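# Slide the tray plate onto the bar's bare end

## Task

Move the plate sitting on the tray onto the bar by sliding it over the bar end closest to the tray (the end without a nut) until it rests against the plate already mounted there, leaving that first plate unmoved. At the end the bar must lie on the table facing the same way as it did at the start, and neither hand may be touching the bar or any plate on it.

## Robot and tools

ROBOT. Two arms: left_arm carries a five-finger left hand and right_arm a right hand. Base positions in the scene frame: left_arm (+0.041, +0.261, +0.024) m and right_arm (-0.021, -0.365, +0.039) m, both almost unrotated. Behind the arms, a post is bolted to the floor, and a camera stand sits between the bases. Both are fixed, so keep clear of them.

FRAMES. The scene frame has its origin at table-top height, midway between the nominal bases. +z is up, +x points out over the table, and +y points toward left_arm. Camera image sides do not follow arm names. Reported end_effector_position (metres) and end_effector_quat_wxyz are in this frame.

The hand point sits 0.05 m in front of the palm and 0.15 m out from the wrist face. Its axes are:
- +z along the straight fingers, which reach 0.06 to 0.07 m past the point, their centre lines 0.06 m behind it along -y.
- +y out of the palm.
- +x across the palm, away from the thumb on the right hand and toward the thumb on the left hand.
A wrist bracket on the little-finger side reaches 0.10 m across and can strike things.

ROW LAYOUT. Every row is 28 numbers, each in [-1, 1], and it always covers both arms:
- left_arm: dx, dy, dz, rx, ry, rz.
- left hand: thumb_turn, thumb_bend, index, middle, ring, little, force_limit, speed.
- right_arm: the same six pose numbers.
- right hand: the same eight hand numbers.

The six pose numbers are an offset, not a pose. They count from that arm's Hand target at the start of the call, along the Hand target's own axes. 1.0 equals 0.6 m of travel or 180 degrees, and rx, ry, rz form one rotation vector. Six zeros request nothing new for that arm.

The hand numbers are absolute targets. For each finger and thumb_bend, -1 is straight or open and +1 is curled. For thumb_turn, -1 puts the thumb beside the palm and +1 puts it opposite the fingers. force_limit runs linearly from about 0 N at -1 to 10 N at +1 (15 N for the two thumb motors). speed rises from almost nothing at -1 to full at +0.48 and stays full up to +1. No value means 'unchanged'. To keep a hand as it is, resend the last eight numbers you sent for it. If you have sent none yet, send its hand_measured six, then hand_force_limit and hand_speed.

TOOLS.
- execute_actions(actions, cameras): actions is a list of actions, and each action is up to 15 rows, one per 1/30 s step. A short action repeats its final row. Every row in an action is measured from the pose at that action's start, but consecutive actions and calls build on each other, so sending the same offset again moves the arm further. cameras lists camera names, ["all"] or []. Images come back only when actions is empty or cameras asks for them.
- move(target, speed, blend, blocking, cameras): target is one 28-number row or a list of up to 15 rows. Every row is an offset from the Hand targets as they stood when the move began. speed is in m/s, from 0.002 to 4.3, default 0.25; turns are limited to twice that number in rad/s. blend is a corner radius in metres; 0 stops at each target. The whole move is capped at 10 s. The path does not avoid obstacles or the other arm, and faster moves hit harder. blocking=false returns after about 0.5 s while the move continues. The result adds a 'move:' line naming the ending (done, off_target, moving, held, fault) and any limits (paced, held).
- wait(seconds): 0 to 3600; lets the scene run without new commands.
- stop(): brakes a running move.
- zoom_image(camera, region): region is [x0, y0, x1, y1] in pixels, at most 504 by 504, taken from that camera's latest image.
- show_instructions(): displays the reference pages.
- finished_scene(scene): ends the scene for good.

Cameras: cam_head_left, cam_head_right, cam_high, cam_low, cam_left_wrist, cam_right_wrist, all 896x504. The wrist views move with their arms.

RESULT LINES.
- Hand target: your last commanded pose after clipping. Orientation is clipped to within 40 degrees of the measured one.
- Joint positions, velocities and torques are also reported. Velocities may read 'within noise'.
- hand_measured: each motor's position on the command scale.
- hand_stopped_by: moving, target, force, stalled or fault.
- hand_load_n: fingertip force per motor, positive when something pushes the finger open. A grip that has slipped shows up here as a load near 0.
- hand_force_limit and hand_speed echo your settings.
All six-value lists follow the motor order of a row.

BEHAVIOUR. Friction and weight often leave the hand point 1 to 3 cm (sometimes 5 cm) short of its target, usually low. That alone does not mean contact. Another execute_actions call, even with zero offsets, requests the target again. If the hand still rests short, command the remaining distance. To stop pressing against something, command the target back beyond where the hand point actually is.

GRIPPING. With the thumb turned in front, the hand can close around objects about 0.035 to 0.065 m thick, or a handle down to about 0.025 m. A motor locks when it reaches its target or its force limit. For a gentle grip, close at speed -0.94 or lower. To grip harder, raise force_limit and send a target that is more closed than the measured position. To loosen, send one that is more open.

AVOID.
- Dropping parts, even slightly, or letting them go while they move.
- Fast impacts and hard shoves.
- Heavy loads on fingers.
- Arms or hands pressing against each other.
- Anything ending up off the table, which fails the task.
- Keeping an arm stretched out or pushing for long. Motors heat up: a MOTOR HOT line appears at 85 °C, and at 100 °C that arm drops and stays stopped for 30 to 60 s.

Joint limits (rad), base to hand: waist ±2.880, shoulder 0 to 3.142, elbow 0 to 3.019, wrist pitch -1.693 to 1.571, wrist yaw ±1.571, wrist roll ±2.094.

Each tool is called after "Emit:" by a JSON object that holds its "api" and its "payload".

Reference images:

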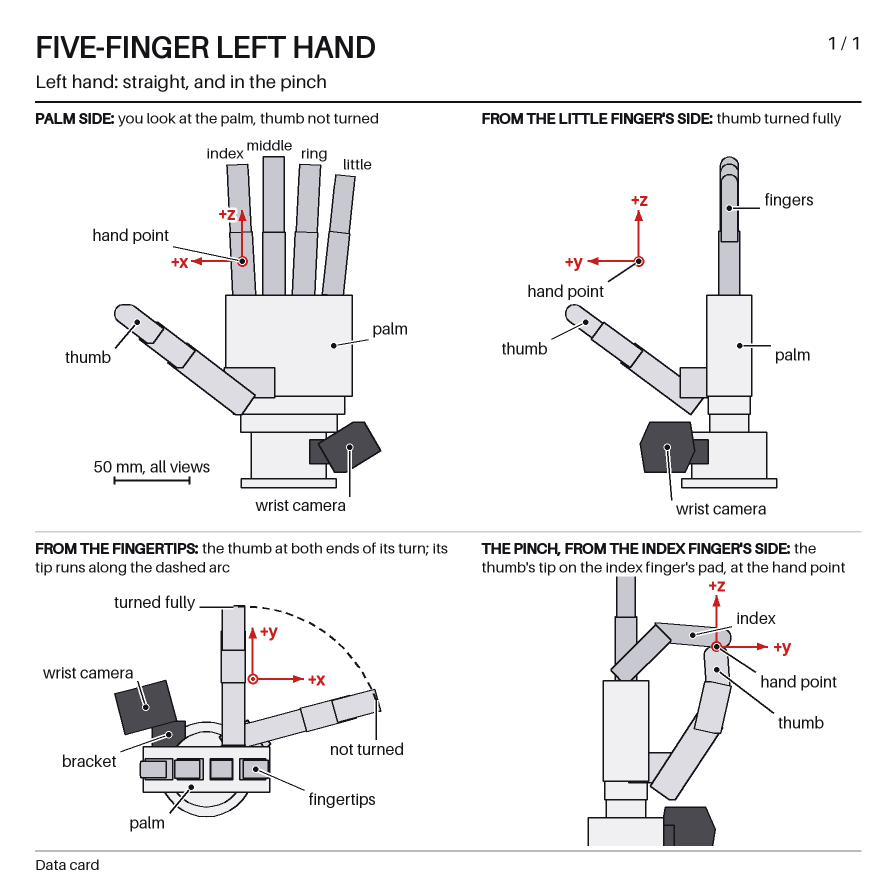

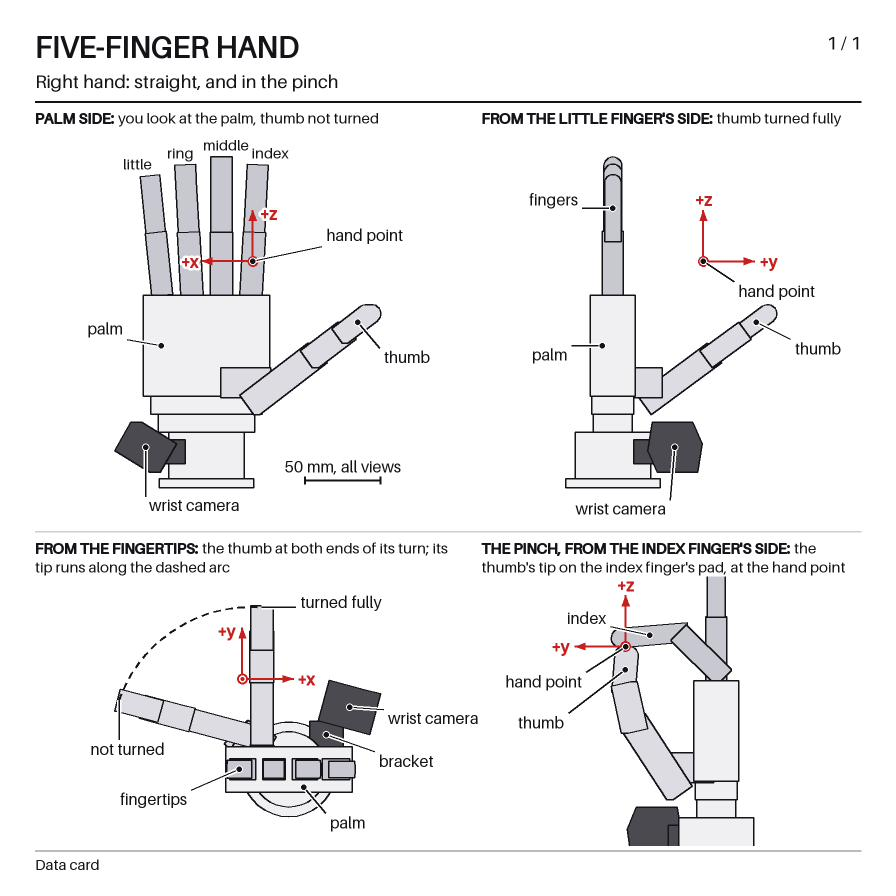

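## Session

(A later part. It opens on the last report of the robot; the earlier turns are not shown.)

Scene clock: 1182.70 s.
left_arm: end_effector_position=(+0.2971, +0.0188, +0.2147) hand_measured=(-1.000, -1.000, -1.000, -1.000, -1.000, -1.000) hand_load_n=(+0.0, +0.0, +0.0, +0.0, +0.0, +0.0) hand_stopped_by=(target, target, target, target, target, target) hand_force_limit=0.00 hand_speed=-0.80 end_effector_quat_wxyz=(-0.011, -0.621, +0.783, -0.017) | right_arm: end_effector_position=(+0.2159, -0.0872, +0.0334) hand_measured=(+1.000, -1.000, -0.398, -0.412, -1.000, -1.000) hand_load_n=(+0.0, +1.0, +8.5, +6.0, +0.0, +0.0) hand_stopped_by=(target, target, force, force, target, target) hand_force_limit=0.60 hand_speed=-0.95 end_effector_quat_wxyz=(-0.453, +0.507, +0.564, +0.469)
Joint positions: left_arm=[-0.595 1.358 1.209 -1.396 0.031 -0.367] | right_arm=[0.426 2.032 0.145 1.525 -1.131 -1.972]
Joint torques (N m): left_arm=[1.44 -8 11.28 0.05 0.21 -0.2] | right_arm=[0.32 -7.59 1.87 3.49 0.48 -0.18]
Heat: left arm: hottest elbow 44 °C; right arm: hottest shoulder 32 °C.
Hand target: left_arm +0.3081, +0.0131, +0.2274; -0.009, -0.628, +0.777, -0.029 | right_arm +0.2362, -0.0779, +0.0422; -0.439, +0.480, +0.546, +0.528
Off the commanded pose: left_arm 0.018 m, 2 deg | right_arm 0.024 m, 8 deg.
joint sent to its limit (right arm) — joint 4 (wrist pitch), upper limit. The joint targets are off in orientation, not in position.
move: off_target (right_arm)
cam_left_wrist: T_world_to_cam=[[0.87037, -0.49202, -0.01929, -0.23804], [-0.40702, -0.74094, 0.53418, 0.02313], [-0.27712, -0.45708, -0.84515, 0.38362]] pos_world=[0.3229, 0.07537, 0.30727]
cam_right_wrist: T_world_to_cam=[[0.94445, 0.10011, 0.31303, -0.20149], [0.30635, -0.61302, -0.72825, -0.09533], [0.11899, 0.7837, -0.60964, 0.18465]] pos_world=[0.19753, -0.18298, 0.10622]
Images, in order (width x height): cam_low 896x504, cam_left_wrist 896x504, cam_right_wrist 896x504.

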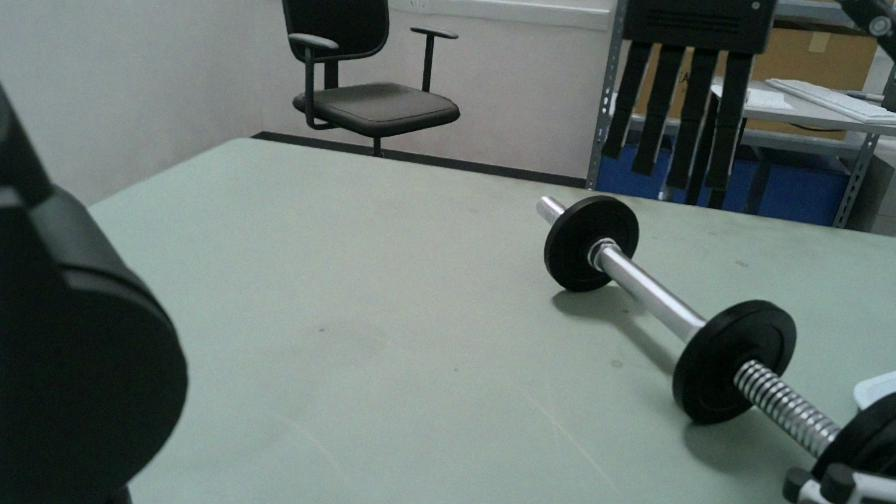

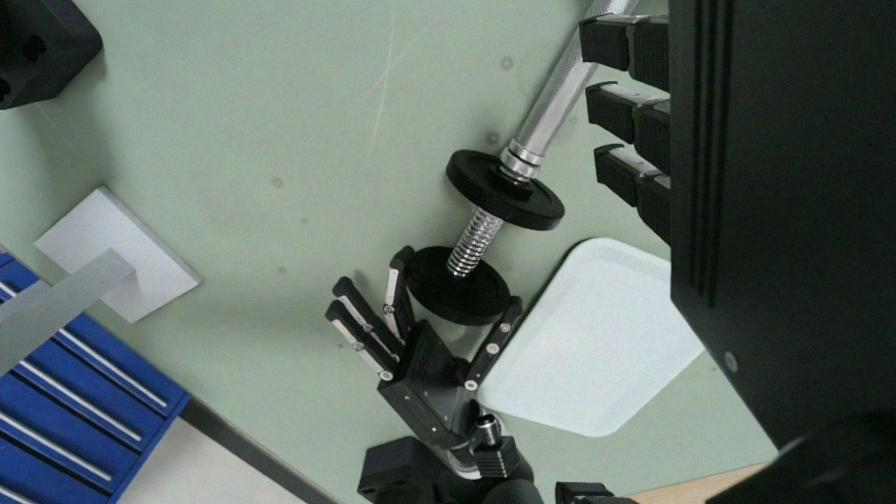

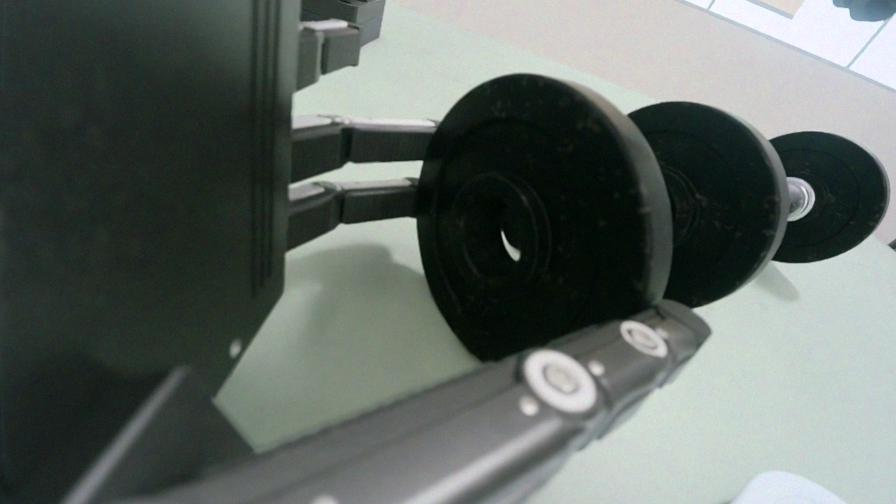

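Emit:
{"api": "move", "payload": {"target": [0,0,0,0,0,0,-1,-1,-1,-1,-1,-1,0,-0.8, 0.0053,0.0232,0.0118,-0.0219,-0.0034,0.0013,1,-1,-0.2,-0.2,-1,-1,0.6,-0.95], "speed": 0.03, "cameras": ["cam_left_wrist","cam_right_wrist","cam_low","cam_head_right"]}}

Emit:
{"api": "zoom_image", "payload": {"camera": "cam_right_wrist", "region": [470, 180, 560, 280]}}

Emit:
{"api": "zoom_image", "payload": {"camera": "cam_left_wrist", "region": [405, 140, 585, 335]}}

Scene clock: 1312.23 s.
left_arm: end_effector_position=(+0.2971, +0.0188, +0.2147) hand_measured=(-1.000, -1.000, -1.000, -1.000, -1.000, -1.000) hand_load_n=(+0.0, +0.0, +0.0, +0.0, +0.0, +0.0) hand_stopped_by=(target, target, target, target, target, target) hand_force_limit=0.00 hand_speed=-0.80 end_effector_quat_wxyz=(-0.011, -0.621, +0.783, -0.017) | right_arm: end_effector_position=(+0.2223, -0.0813, +0.0329) hand_measured=(+1.000, -1.000, -0.398, -0.412, -1.000, -1.000) hand_load_n=(+0.0, +1.0, +8.0, +7.5, +0.0, +0.0) hand_stopped_by=(target, target, force, force, target, target) hand_force_limit=0.60 hand_speed=-0.95 end_effector_quat_wxyz=(-0.436, +0.528, +0.554, +0.473)
Joint positions: left_arm=[-0.595 1.358 1.209 -1.396 0.031 -0.367] | right_arm=[0.48 2.014 0.145 1.533 -1.024 -1.925]
Joint torques (N m): left_arm=[1.38 -8 11.3 0.05 0.21 -0.21] | right_arm=[-0.09 -8.94 2.67 3.28 0.9 -0.09]
Heat: left arm: hottest elbow 45 °C; right arm: hottest shoulder 32 °C.
Hand target: left_arm +0.3081, +0.0131, +0.2274; -0.009, -0.628, +0.777, -0.029 | right_arm +0.2497, -0.0710, +0.0470; -0.420, +0.499, +0.529, +0.543
Off the commanded pose: left_arm 0.018 m, 2 deg | right_arm 0.033 m, 9 deg.
joint sent to its limit (right arm) — joint 4 (wrist pitch), upper limit. The joint targets are off in orientation, not in position.
move: off_target (right_arm)
cam_left_wrist: T_world_to_cam=[[0.87037, -0.49202, -0.01929, -0.23804], [-0.40702, -0.74094, 0.53418, 0.02313], [-0.27712, -0.45708, -0.84515, 0.38362]] pos_world=[0.3229, 0.07537, 0.30727]
cam_right_wrist: T_world_to_cam=[[0.95081, 0.05483, 0.30488, -0.21279], [0.26704, -0.64388, -0.71701, -0.08818], [0.15699, 0.76316, -0.62685, 0.16936]] pos_world=[0.19929, -0.17436, 0.10781]
Images, in order (width x height): cam_head_right 896x504, cam_low 896x504, cam_left_wrist 896x504, cam_right_wrist 896x504.

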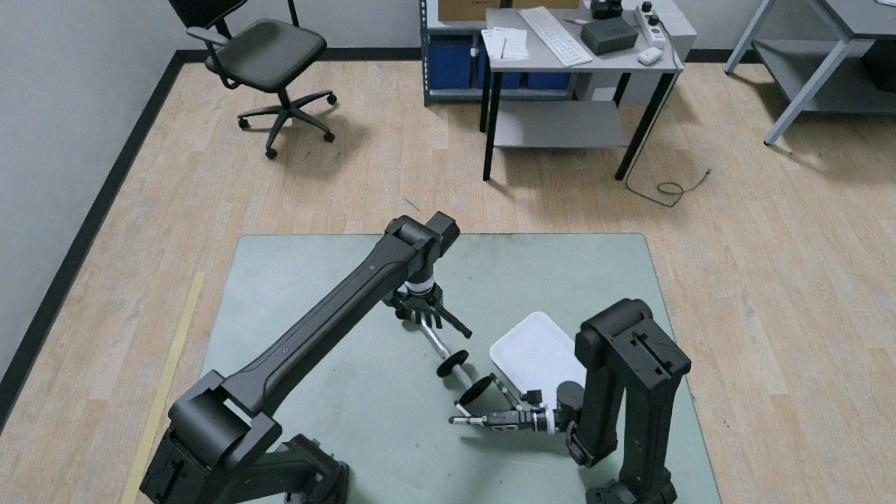

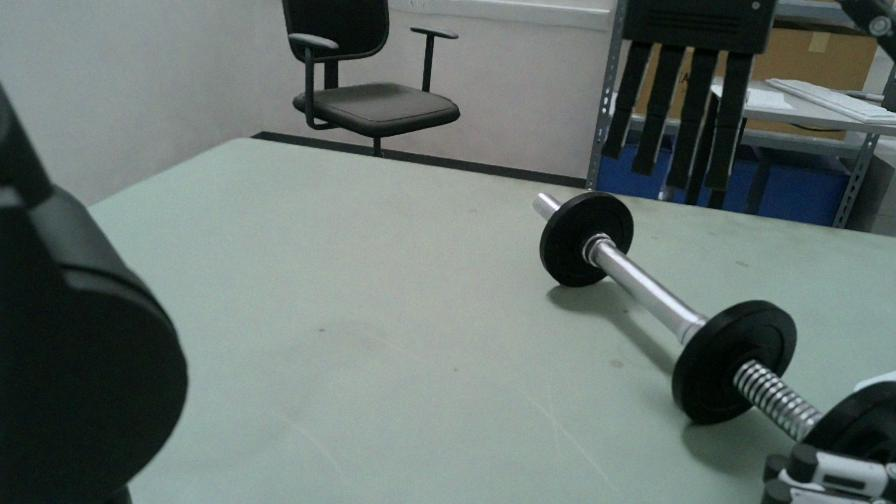

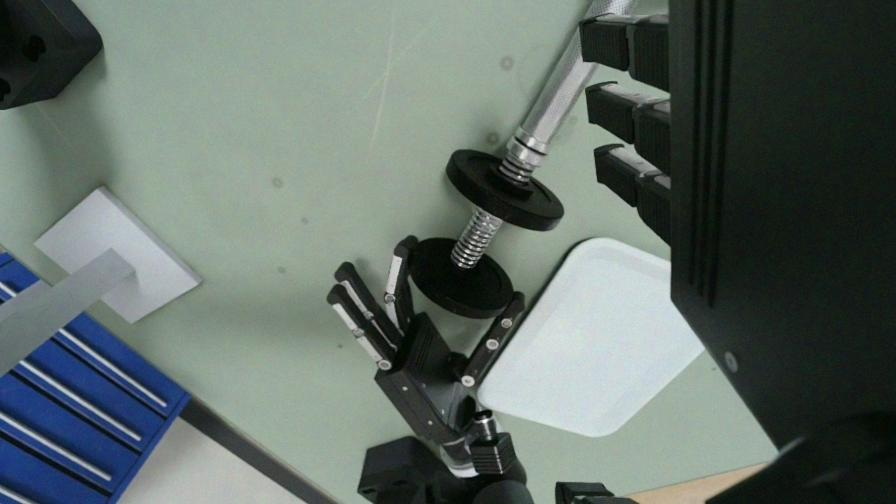

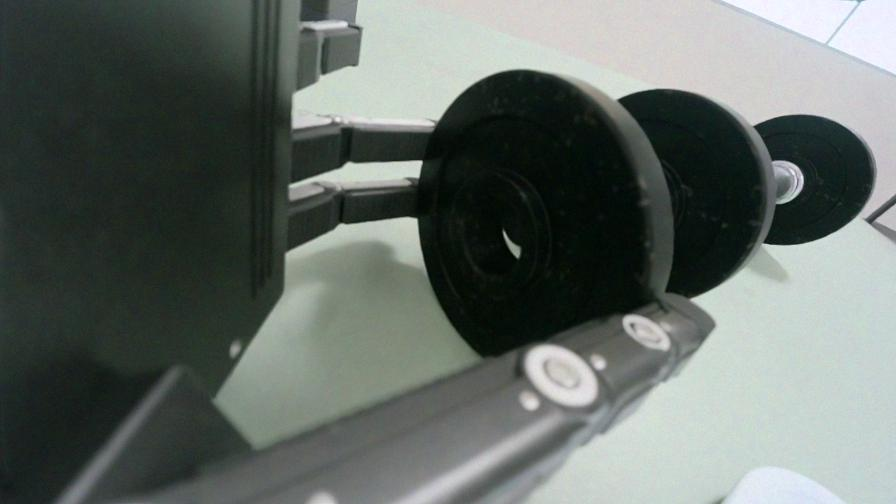

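Scaled by 5.040.

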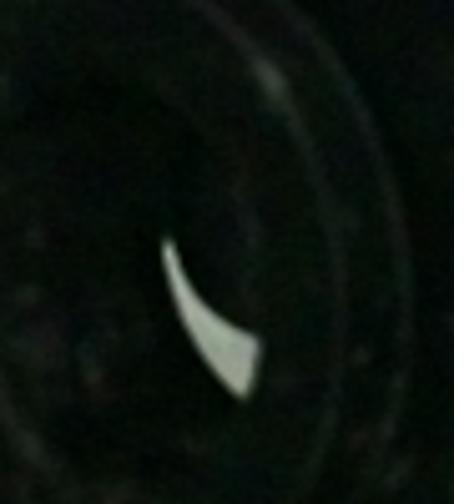

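Scaled by 2.585.

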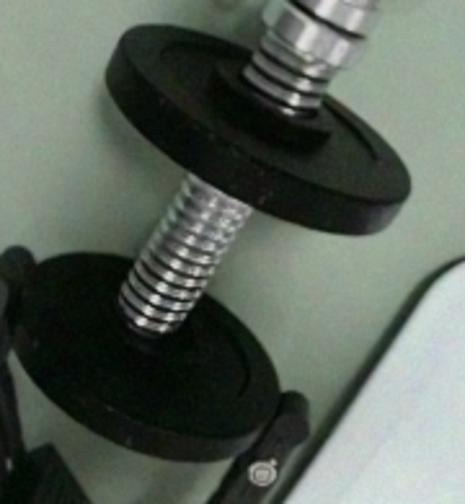

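Emit:
{"api": "move", "payload": {"target": [0,0,0,0,0,0,-1,-1,-1,-1,-1,-1,0,-0.8, 0.0087,-0.0735,-0.049,0,0,0,1,-1,-0.2,-0.2,-1,-1,0.6,-0.95], "speed": 0.04, "cameras": ["all"]}}

Emit:
{"api": "zoom_image", "payload": {"camera": "cam_right_wrist", "region": [470, 180, 560, 280]}}

Emit:
{"api": "zoom_image", "payload": {"camera": "cam_left_wrist", "region": [405, 140, 585, 335]}}

Emit:
{"api": "zoom_image", "payload": {"camera": "cam_head_left", "region": [435, 340, 515, 410]}}

Emit:
{"api": "zoom_image", "payload": {"camera": "cam_head_right", "region": [435, 340, 515, 410]}}

Emit:
{"api": "zoom_image", "payload": {"camera": "cam_low", "region": [680, 290, 896, 504]}}

Scene clock: 1363.60 s.
left_arm: end_effector_position=(+0.2971, +0.0188, +0.2147) hand_measured=(-1.000, -1.000, -1.000, -1.000, -1.000, -1.000) hand_load_n=(+0.0, +0.0, +0.0, +0.0, +0.0, +0.0) hand_stopped_by=(target, target, target, target, target, target) hand_force_limit=0.00 hand_speed=-0.80 end_effector_quat_wxyz=(-0.011, -0.621, +0.783, -0.017) | right_arm: end_effector_position=(+0.2025, -0.0954, +0.0336) hand_measured=(+1.000, -1.000, -0.398, -0.412, -1.000, -1.000) hand_load_n=(+3.5, +1.5, +8.5, +5.5, +0.0, +0.0) hand_stopped_by=(target, target, force, force, target, target) hand_force_limit=0.60 hand_speed=-0.95 end_effector_quat_wxyz=(-0.426, +0.536, +0.559, +0.467)
Joint positions: left_arm=[-0.595 1.358 1.209 -1.396 0.031 -0.367] | right_arm=[0.48 1.999 0.079 1.533 -1.007 -1.969]
Joint torques (N m): left_arm=[1.08 -8.12 11.3 0.1 0.22 -0.21] | right_arm=[-0.56 -8.76 -2.3 3.29 -0.72 -0.4]
Heat: left arm: hottest elbow 45 °C; right arm: hottest wrist yaw 33 °C.
Hand target: left_arm +0.3081, +0.0131, +0.2274; -0.009, -0.628, +0.777, -0.029 | right_arm +0.2027, -0.0960, +0.0470; -0.420, +0.499, +0.529, +0.543
Off the commanded pose: left_arm 0.018 m, 2 deg | right_arm 0.013 m, 10 deg.
joint sent to its limit (right arm) — joint 4 (wrist pitch), upper limit. The joint targets are off in orientation, not in position.
move: off_target (right_arm)
cam_left_wrist: T_world_to_cam=[[0.87037, -0.49202, -0.01929, -0.23804], [-0.40702, -0.74094, 0.53418, 0.02313], [-0.27712, -0.45708, -0.84515, 0.38362]] pos_world=[0.3229, 0.07537, 0.30727]
cam_right_wrist: T_world_to_cam=[[0.9503, 0.05709, 0.30607, -0.1931], [0.26436, -0.66723, -0.69636, -0.09383], [0.16447, 0.74266, -0.64916, 0.181]] pos_world=[0.17855, -0.186, 0.11126]

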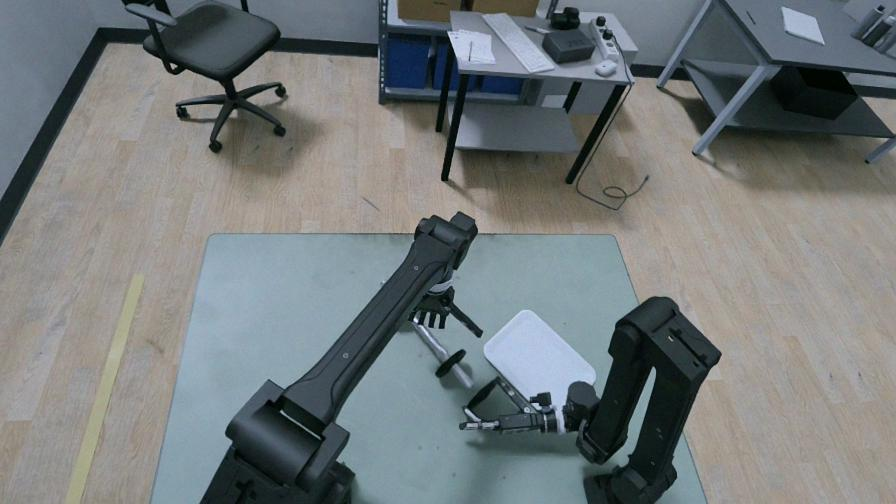

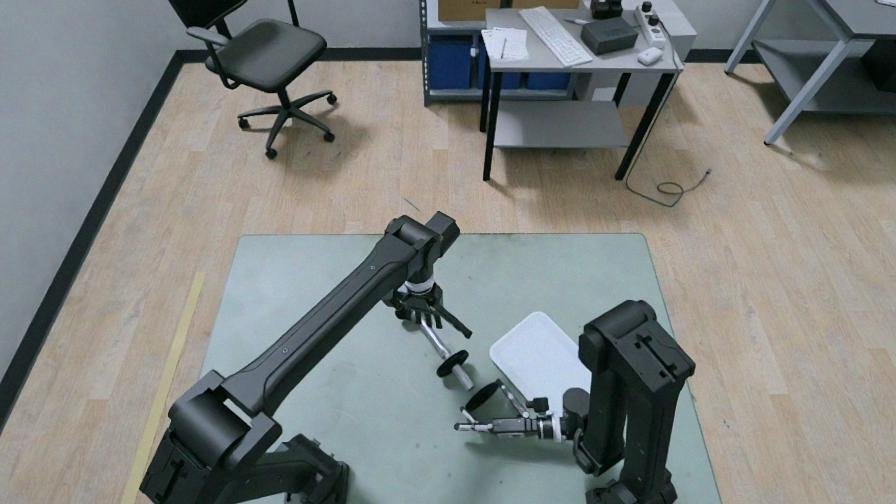

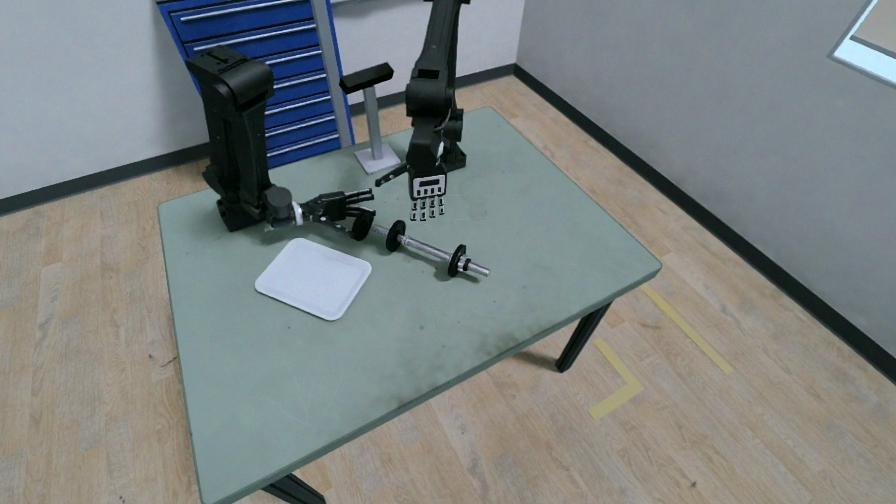

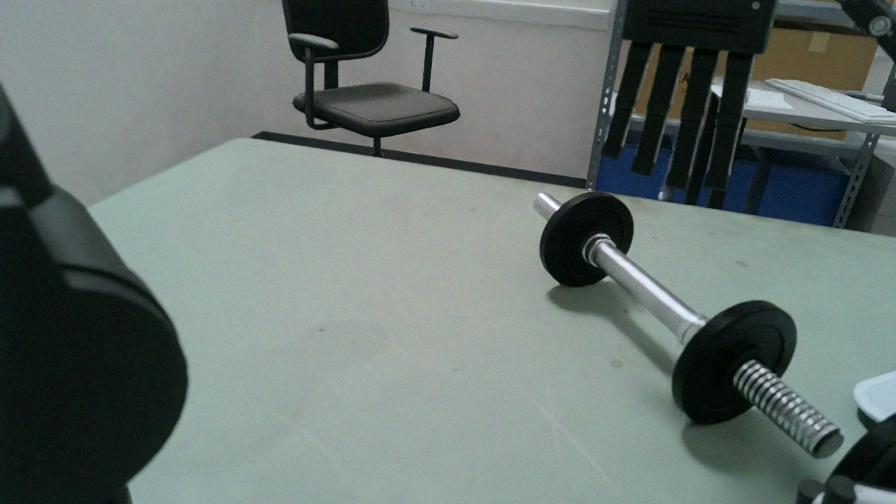

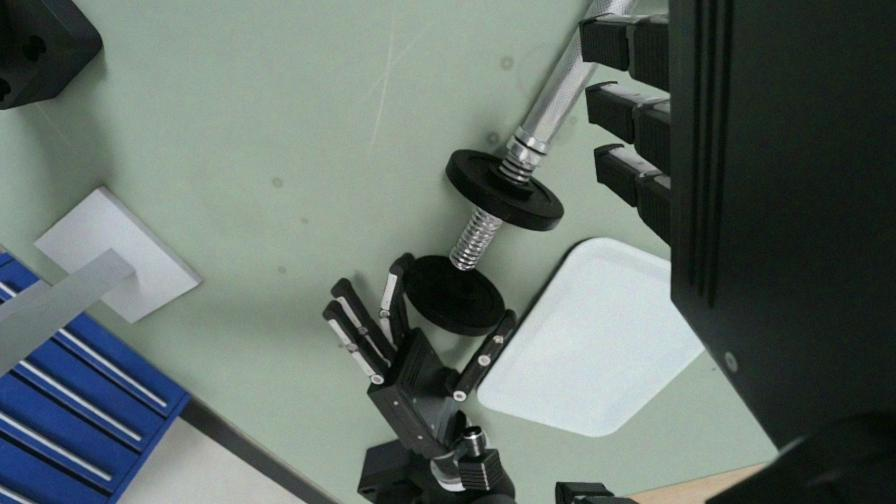

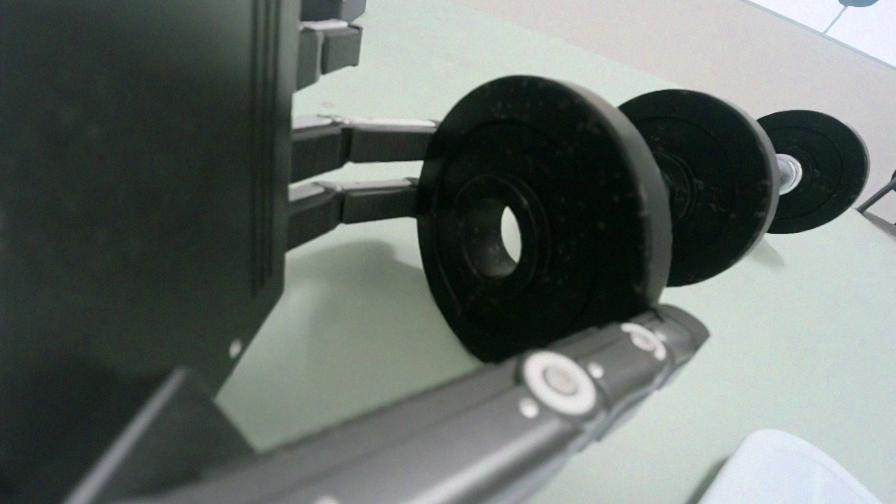

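Scaled by 5.040.

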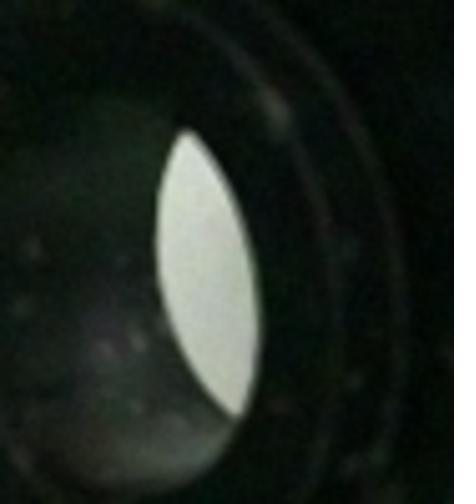

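Scaled by 2.585.

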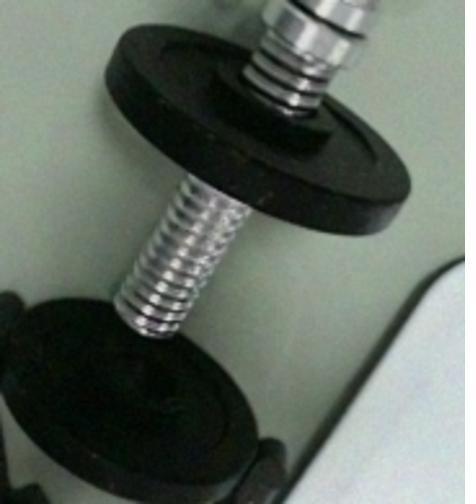

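Scaled by 6.300.

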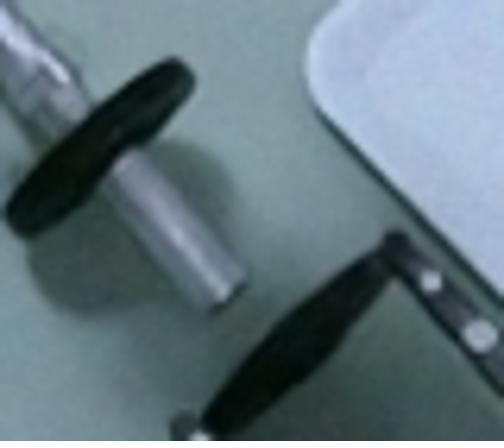

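Scaled by 6.300.

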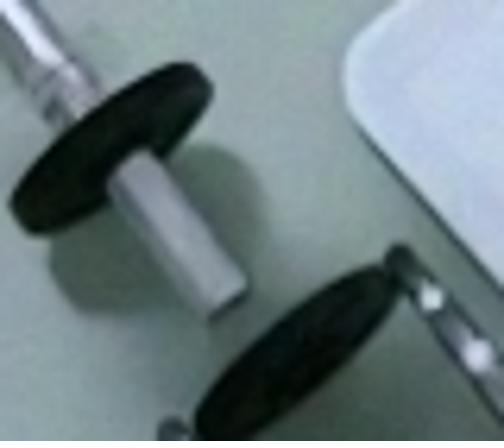

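Scaled by 2.333.

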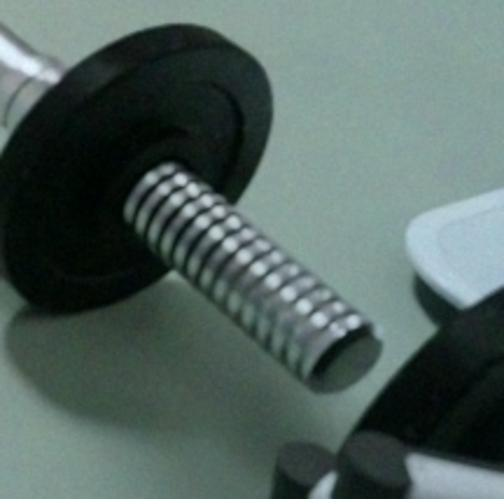

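Emit:
{"api": "move", "payload": {"target": [0,0,0,0,0,0,-1,-1,-1,-1,-1,-1,0,-0.8, 0.0017,-0.0072,0.009,0,0,0,1,-1,-0.2,-0.2,-1,-1,0.6,-0.95], "speed": 0.04, "cameras": []}}

Scene clock: 1406.63 s.
left_arm: end_effector_position=(+0.2971, +0.0188, +0.2147) hand_measured=(-1.000, -1.000, -1.000, -1.000, -1.000, -1.000) hand_load_n=(+0.0, +0.0, +0.0, +0.0, +0.0, +0.0) hand_stopped_by=(target, target, target, target, target, target) hand_force_limit=0.00 hand_speed=-0.80 end_effector_quat_wxyz=(-0.011, -0.621, +0.783, -0.017) | right_arm: end_effector_position=(+0.2016, -0.0936, +0.0337) hand_measured=(+1.000, -1.000, -0.398, -0.412, -1.000, -1.000) hand_load_n=(+3.5, +1.0, +8.5, +5.5, +0.0, +0.5) hand_stopped_by=(target, target, force, force, target, target) hand_force_limit=0.60 hand_speed=-0.95 end_effector_quat_wxyz=(-0.422, +0.537, +0.561, +0.468)
Joint positions: left_arm=[-0.595 1.358 1.209 -1.396 0.031 -0.367] | right_arm=[0.496 1.995 0.078 1.533 -0.986 -1.969]
Joint torques (N m): left_arm=[1.26 -8 11.3 0.09 0.21 -0.2] | right_arm=[0.97 -8.94 -2.15 3.26 -0.39 -0.28]
Heat: left arm: hottest elbow 45 °C; right arm: hottest shoulder 32 °C.
Hand target: left_arm +0.3081, +0.0131, +0.2274; -0.009, -0.628, +0.777, -0.029 | right_arm +0.1988, -0.0901, +0.0470; -0.420, +0.499, +0.529, +0.543
Off the commanded pose: left_arm 0.018 m, 2 deg | right_arm 0.014 m, 10 deg.
joint sent to its limit (right arm) — joint 4 (wrist pitch), upper limit. The joint targets are off in orientation, not in position.
move: off_target (right_arm)

Emit:
{"api": "move", "payload": {"target": [0,0,0,0,0,0,-1,-1,-1,-1,-1,-1,0,-0.8, -0.0032,0.0327,0.0337,0,0,0,1,-1,-0.2,-0.2,-1,-1,0.6,-0.95], "speed": 0.04, "cameras": ["cam_left_wrist","cam_right_wrist","cam_low","cam_head_right"]}}

Emit:
{"api": "zoom_image", "payload": {"camera": "cam_right_wrist", "region": [470, 180, 560, 280]}}

Emit:
{"api": "zoom_image", "payload": {"camera": "cam_left_wrist", "region": [405, 140, 585, 335]}}

Emit:
{"api": "zoom_image", "payload": {"camera": "cam_head_right", "region": [435, 340, 515, 410]}}

Scene clock: 1419.13 s.
left_arm: end_effector_position=(+0.2971, +0.0188, +0.2147) hand_measured=(-1.000, -1.000, -1.000, -1.000, -1.000, -1.000) hand_load_n=(+0.0, -0.5, +0.0, +0.0, +0.0, +0.0) hand_stopped_by=(target, target, target, target, target, target) hand_force_limit=0.00 hand_speed=-0.80 end_effector_quat_wxyz=(-0.011, -0.621, +0.783, -0.017) | right_arm: end_effector_position=(+0.2142, -0.0797, +0.0341) hand_measured=(+1.000, -1.000, -0.398, -0.412, -1.000, -1.000) hand_load_n=(+3.0, +1.0, +8.5, +5.5, +0.0, +0.0) hand_stopped_by=(target, target, force, force, target, target) hand_force_limit=0.60 hand_speed=-0.95 end_effector_quat_wxyz=(-0.422, +0.539, +0.554, +0.473)
Joint positions: left_arm=[-0.595 1.358 1.209 -1.396 0.031 -0.367] | right_arm=[0.534 1.99 0.118 1.533 -0.94 -1.92]
Joint torques (N m): left_arm=[1.44 -8 11.25 0.06 0.22 -0.21] | right_arm=[0.67 -8.7 0.1 3.32 -0.19 -0.27]
Heat: left arm: hottest elbow 45 °C; right arm: hottest shoulder 32 °C.
Hand target: left_arm +0.3081, +0.0131, +0.2274; -0.009, -0.628, +0.777, -0.029 | right_arm +0.2204, -0.0718, +0.0471; -0.420, +0.498, +0.529, +0.543
Off the commanded pose: left_arm 0.018 m, 2 deg | right_arm 0.016 m, 10 deg.
joint sent to its limit (right arm) — joint 4 (wrist pitch), upper limit. The joint targets are off in orientation, not in position.
move: off_target (right_arm)
cam_left_wrist: T_world_to_cam=[[0.87037, -0.49202, -0.01929, -0.23804], [-0.40702, -0.74094, 0.53418, 0.02313], [-0.27712, -0.45708, -0.84515, 0.38362]] pos_world=[0.3229, 0.07537, 0.30727]
cam_right_wrist: T_world_to_cam=[[0.95005, 0.03835, 0.30972, -0.20683], [0.25474, -0.66862, -0.69861, -0.08422], [0.1803, 0.74262, -0.64499, 0.1642]] pos_world=[0.18835, -0.17031, 0.11114]
Images, in order (width x height): cam_head_right 896x504, cam_low 896x504, cam_left_wrist 896x504, cam_right_wrist 896x504.

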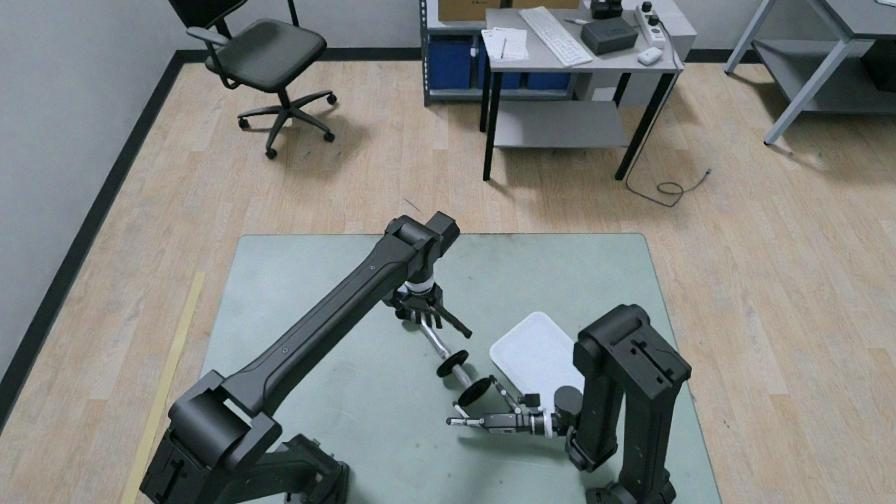

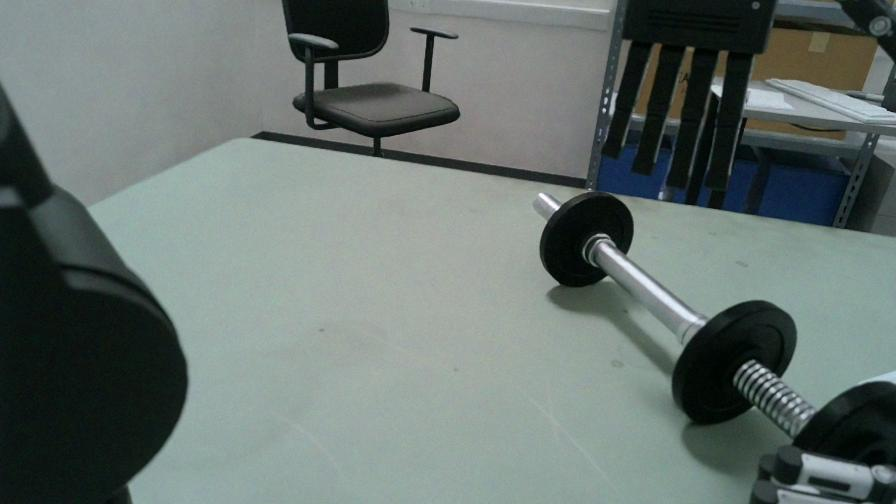

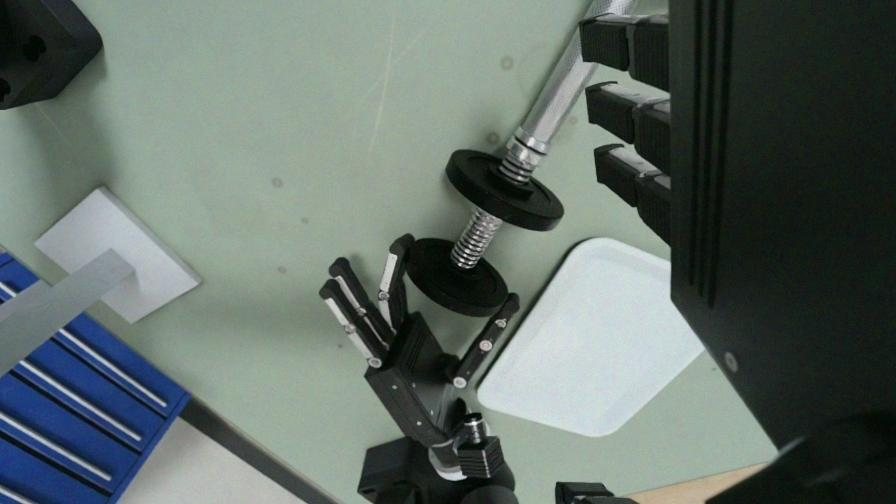

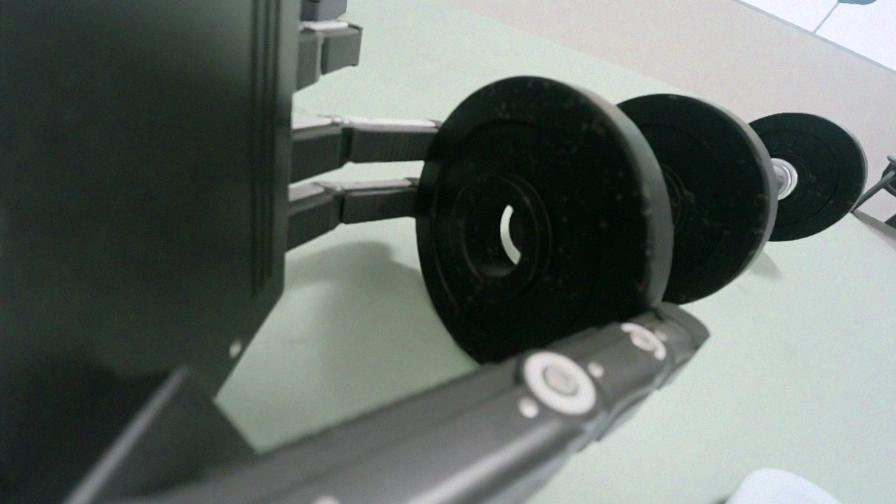

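Scaled by 5.040.

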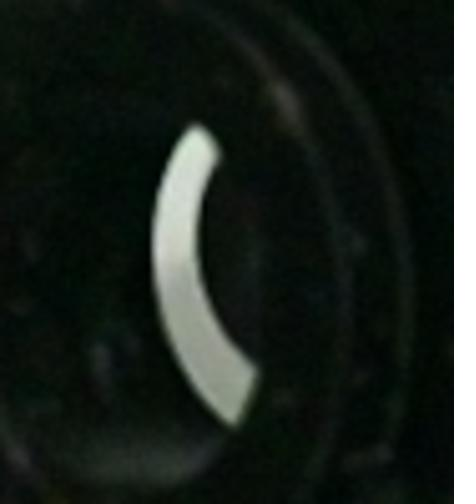

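Scaled by 2.585.

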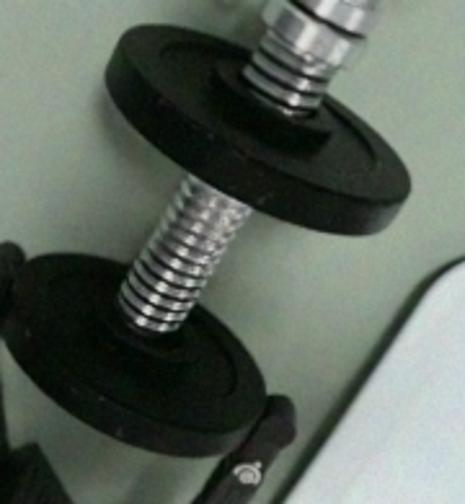

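Scaled by 6.300.

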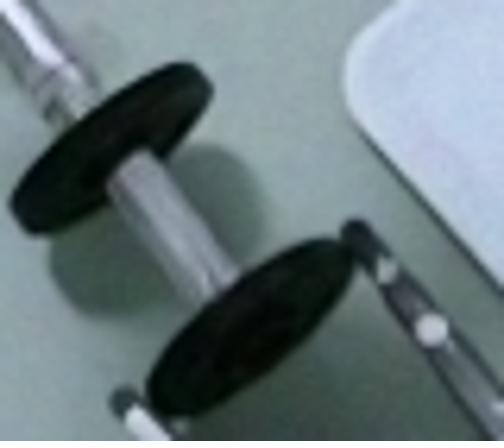

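Emit:
{"api": "move", "payload": {"target": [0,0,0,0,0,0,-1,-1,-1,-1,-1,-1,0,-0.8, -0.002,0.0178,0.0148,0,0,0,1,-1,-0.2,-0.2,-1,-1,0.6,-0.95], "speed": 0.03, "cameras": ["cam_left_wrist","cam_right_wrist","cam_low"]}}

Emit:
{"api": "zoom_image", "payload": {"camera": "cam_right_wrist", "region": [470, 180, 560, 280]}}

Emit:
{"api": "zoom_image", "payload": {"camera": "cam_left_wrist", "region": [405, 140, 585, 335]}}

Scene clock: 1465.67 s.
left_arm: end_effector_position=(+0.2971, +0.0188, +0.2147) hand_measured=(-1.000, -1.000, -1.000, -1.000, -1.000, -1.000) hand_load_n=(+0.0, +0.0, +0.0, +0.5, +0.0, +0.0) hand_stopped_by=(target, target, target, target, target, target) hand_force_limit=0.00 hand_speed=-0.80 end_effector_quat_wxyz=(-0.011, -0.621, +0.783, -0.017) | right_arm: end_effector_position=(+0.2240, -0.0714, +0.0355) hand_measured=(+1.000, -1.000, -0.398, -0.412, -1.000, -1.000) hand_load_n=(+4.0, +1.0, +9.0, +5.5, +0.0, +0.0) hand_stopped_by=(target, target, force, force, target, target) hand_force_limit=0.60 hand_speed=-0.95 end_effector_quat_wxyz=(-0.424, +0.538, +0.549, +0.478)
Joint positions: left_arm=[-0.595 1.358 1.209 -1.396 0.031 -0.367] | right_arm=[0.545 1.99 0.147 1.533 -0.928 -1.893]
Joint torques (N m): left_arm=[1.44 -7.94 11.33 0.02 0.22 -0.2] | right_arm=[0.5 -8.29 0.51 3.32 -0.04 -0.33]
Heat: left arm: hottest elbow 45 °C; right arm: hottest shoulder 32 °C.
Hand target: left_arm +0.3081, +0.0131, +0.2274; -0.009, -0.628, +0.777, -0.029 | right_arm +0.2319, -0.0641, +0.0471; -0.420, +0.498, +0.529, +0.543
Off the commanded pose: left_arm 0.018 m, 2 deg | right_arm 0.016 m, 9 deg.
joint sent to its limit (right arm) — joint 4 (wrist pitch), upper limit. The joint targets are off in orientation, not in position.
move: off_target (right_arm)
cam_left_wrist: T_world_to_cam=[[0.87037, -0.49202, -0.01929, -0.23804], [-0.40702, -0.74094, 0.53418, 0.02313], [-0.27712, -0.45708, -0.84515, 0.38362]] pos_world=[0.3229, 0.07537, 0.30727]
cam_right_wrist: T_world_to_cam=[[0.95005, 0.02808, 0.31083, -0.2177], [0.25101, -0.66059, -0.70754, -0.07842], [0.18546, 0.75022, -0.63464, 0.15629]] pos_world=[0.19752, -0.16294, 0.11137]
Images, in order (width x height): cam_low 896x504, cam_left_wrist 896x504, cam_right_wrist 896x504.

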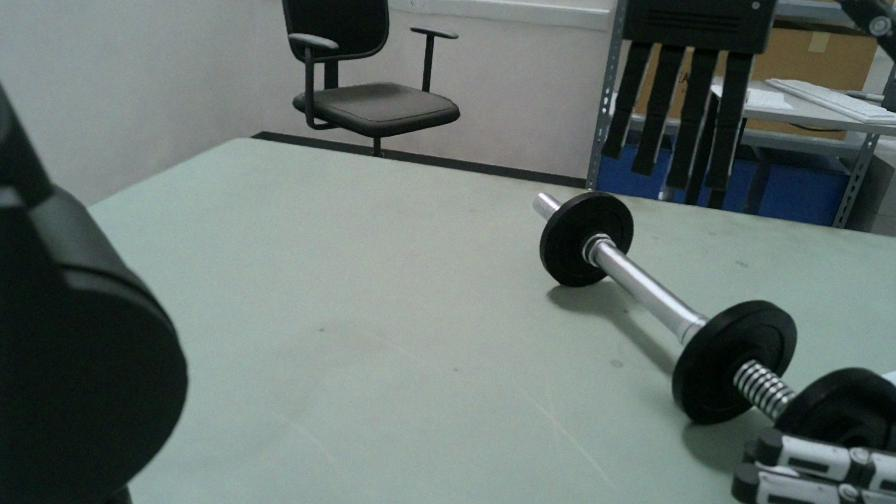

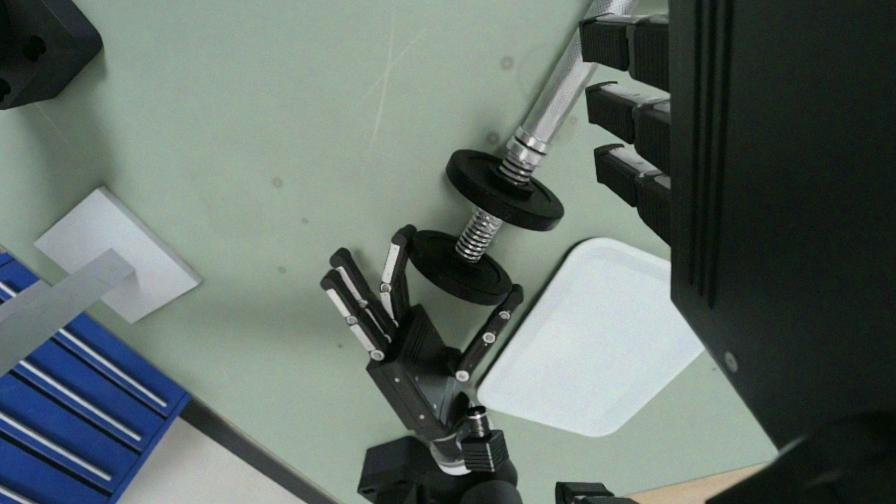

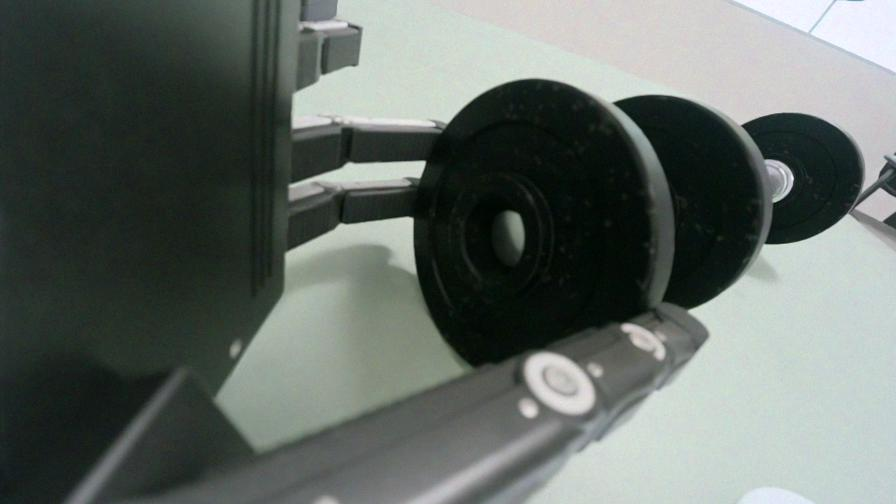

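Scaled by 5.040.

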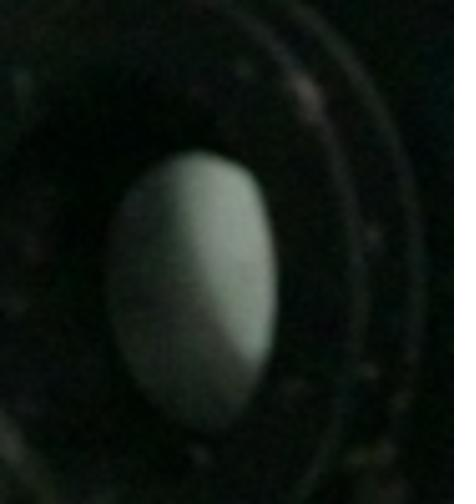

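Scaled by 2.585.

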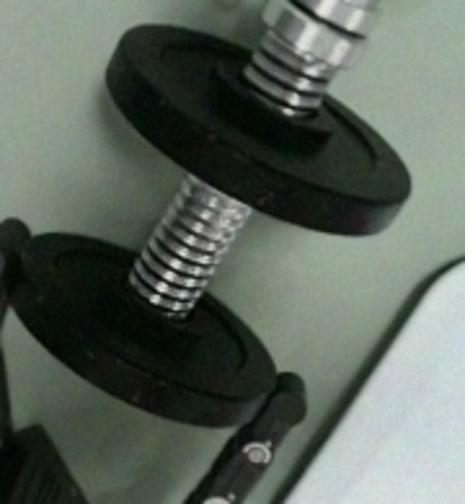

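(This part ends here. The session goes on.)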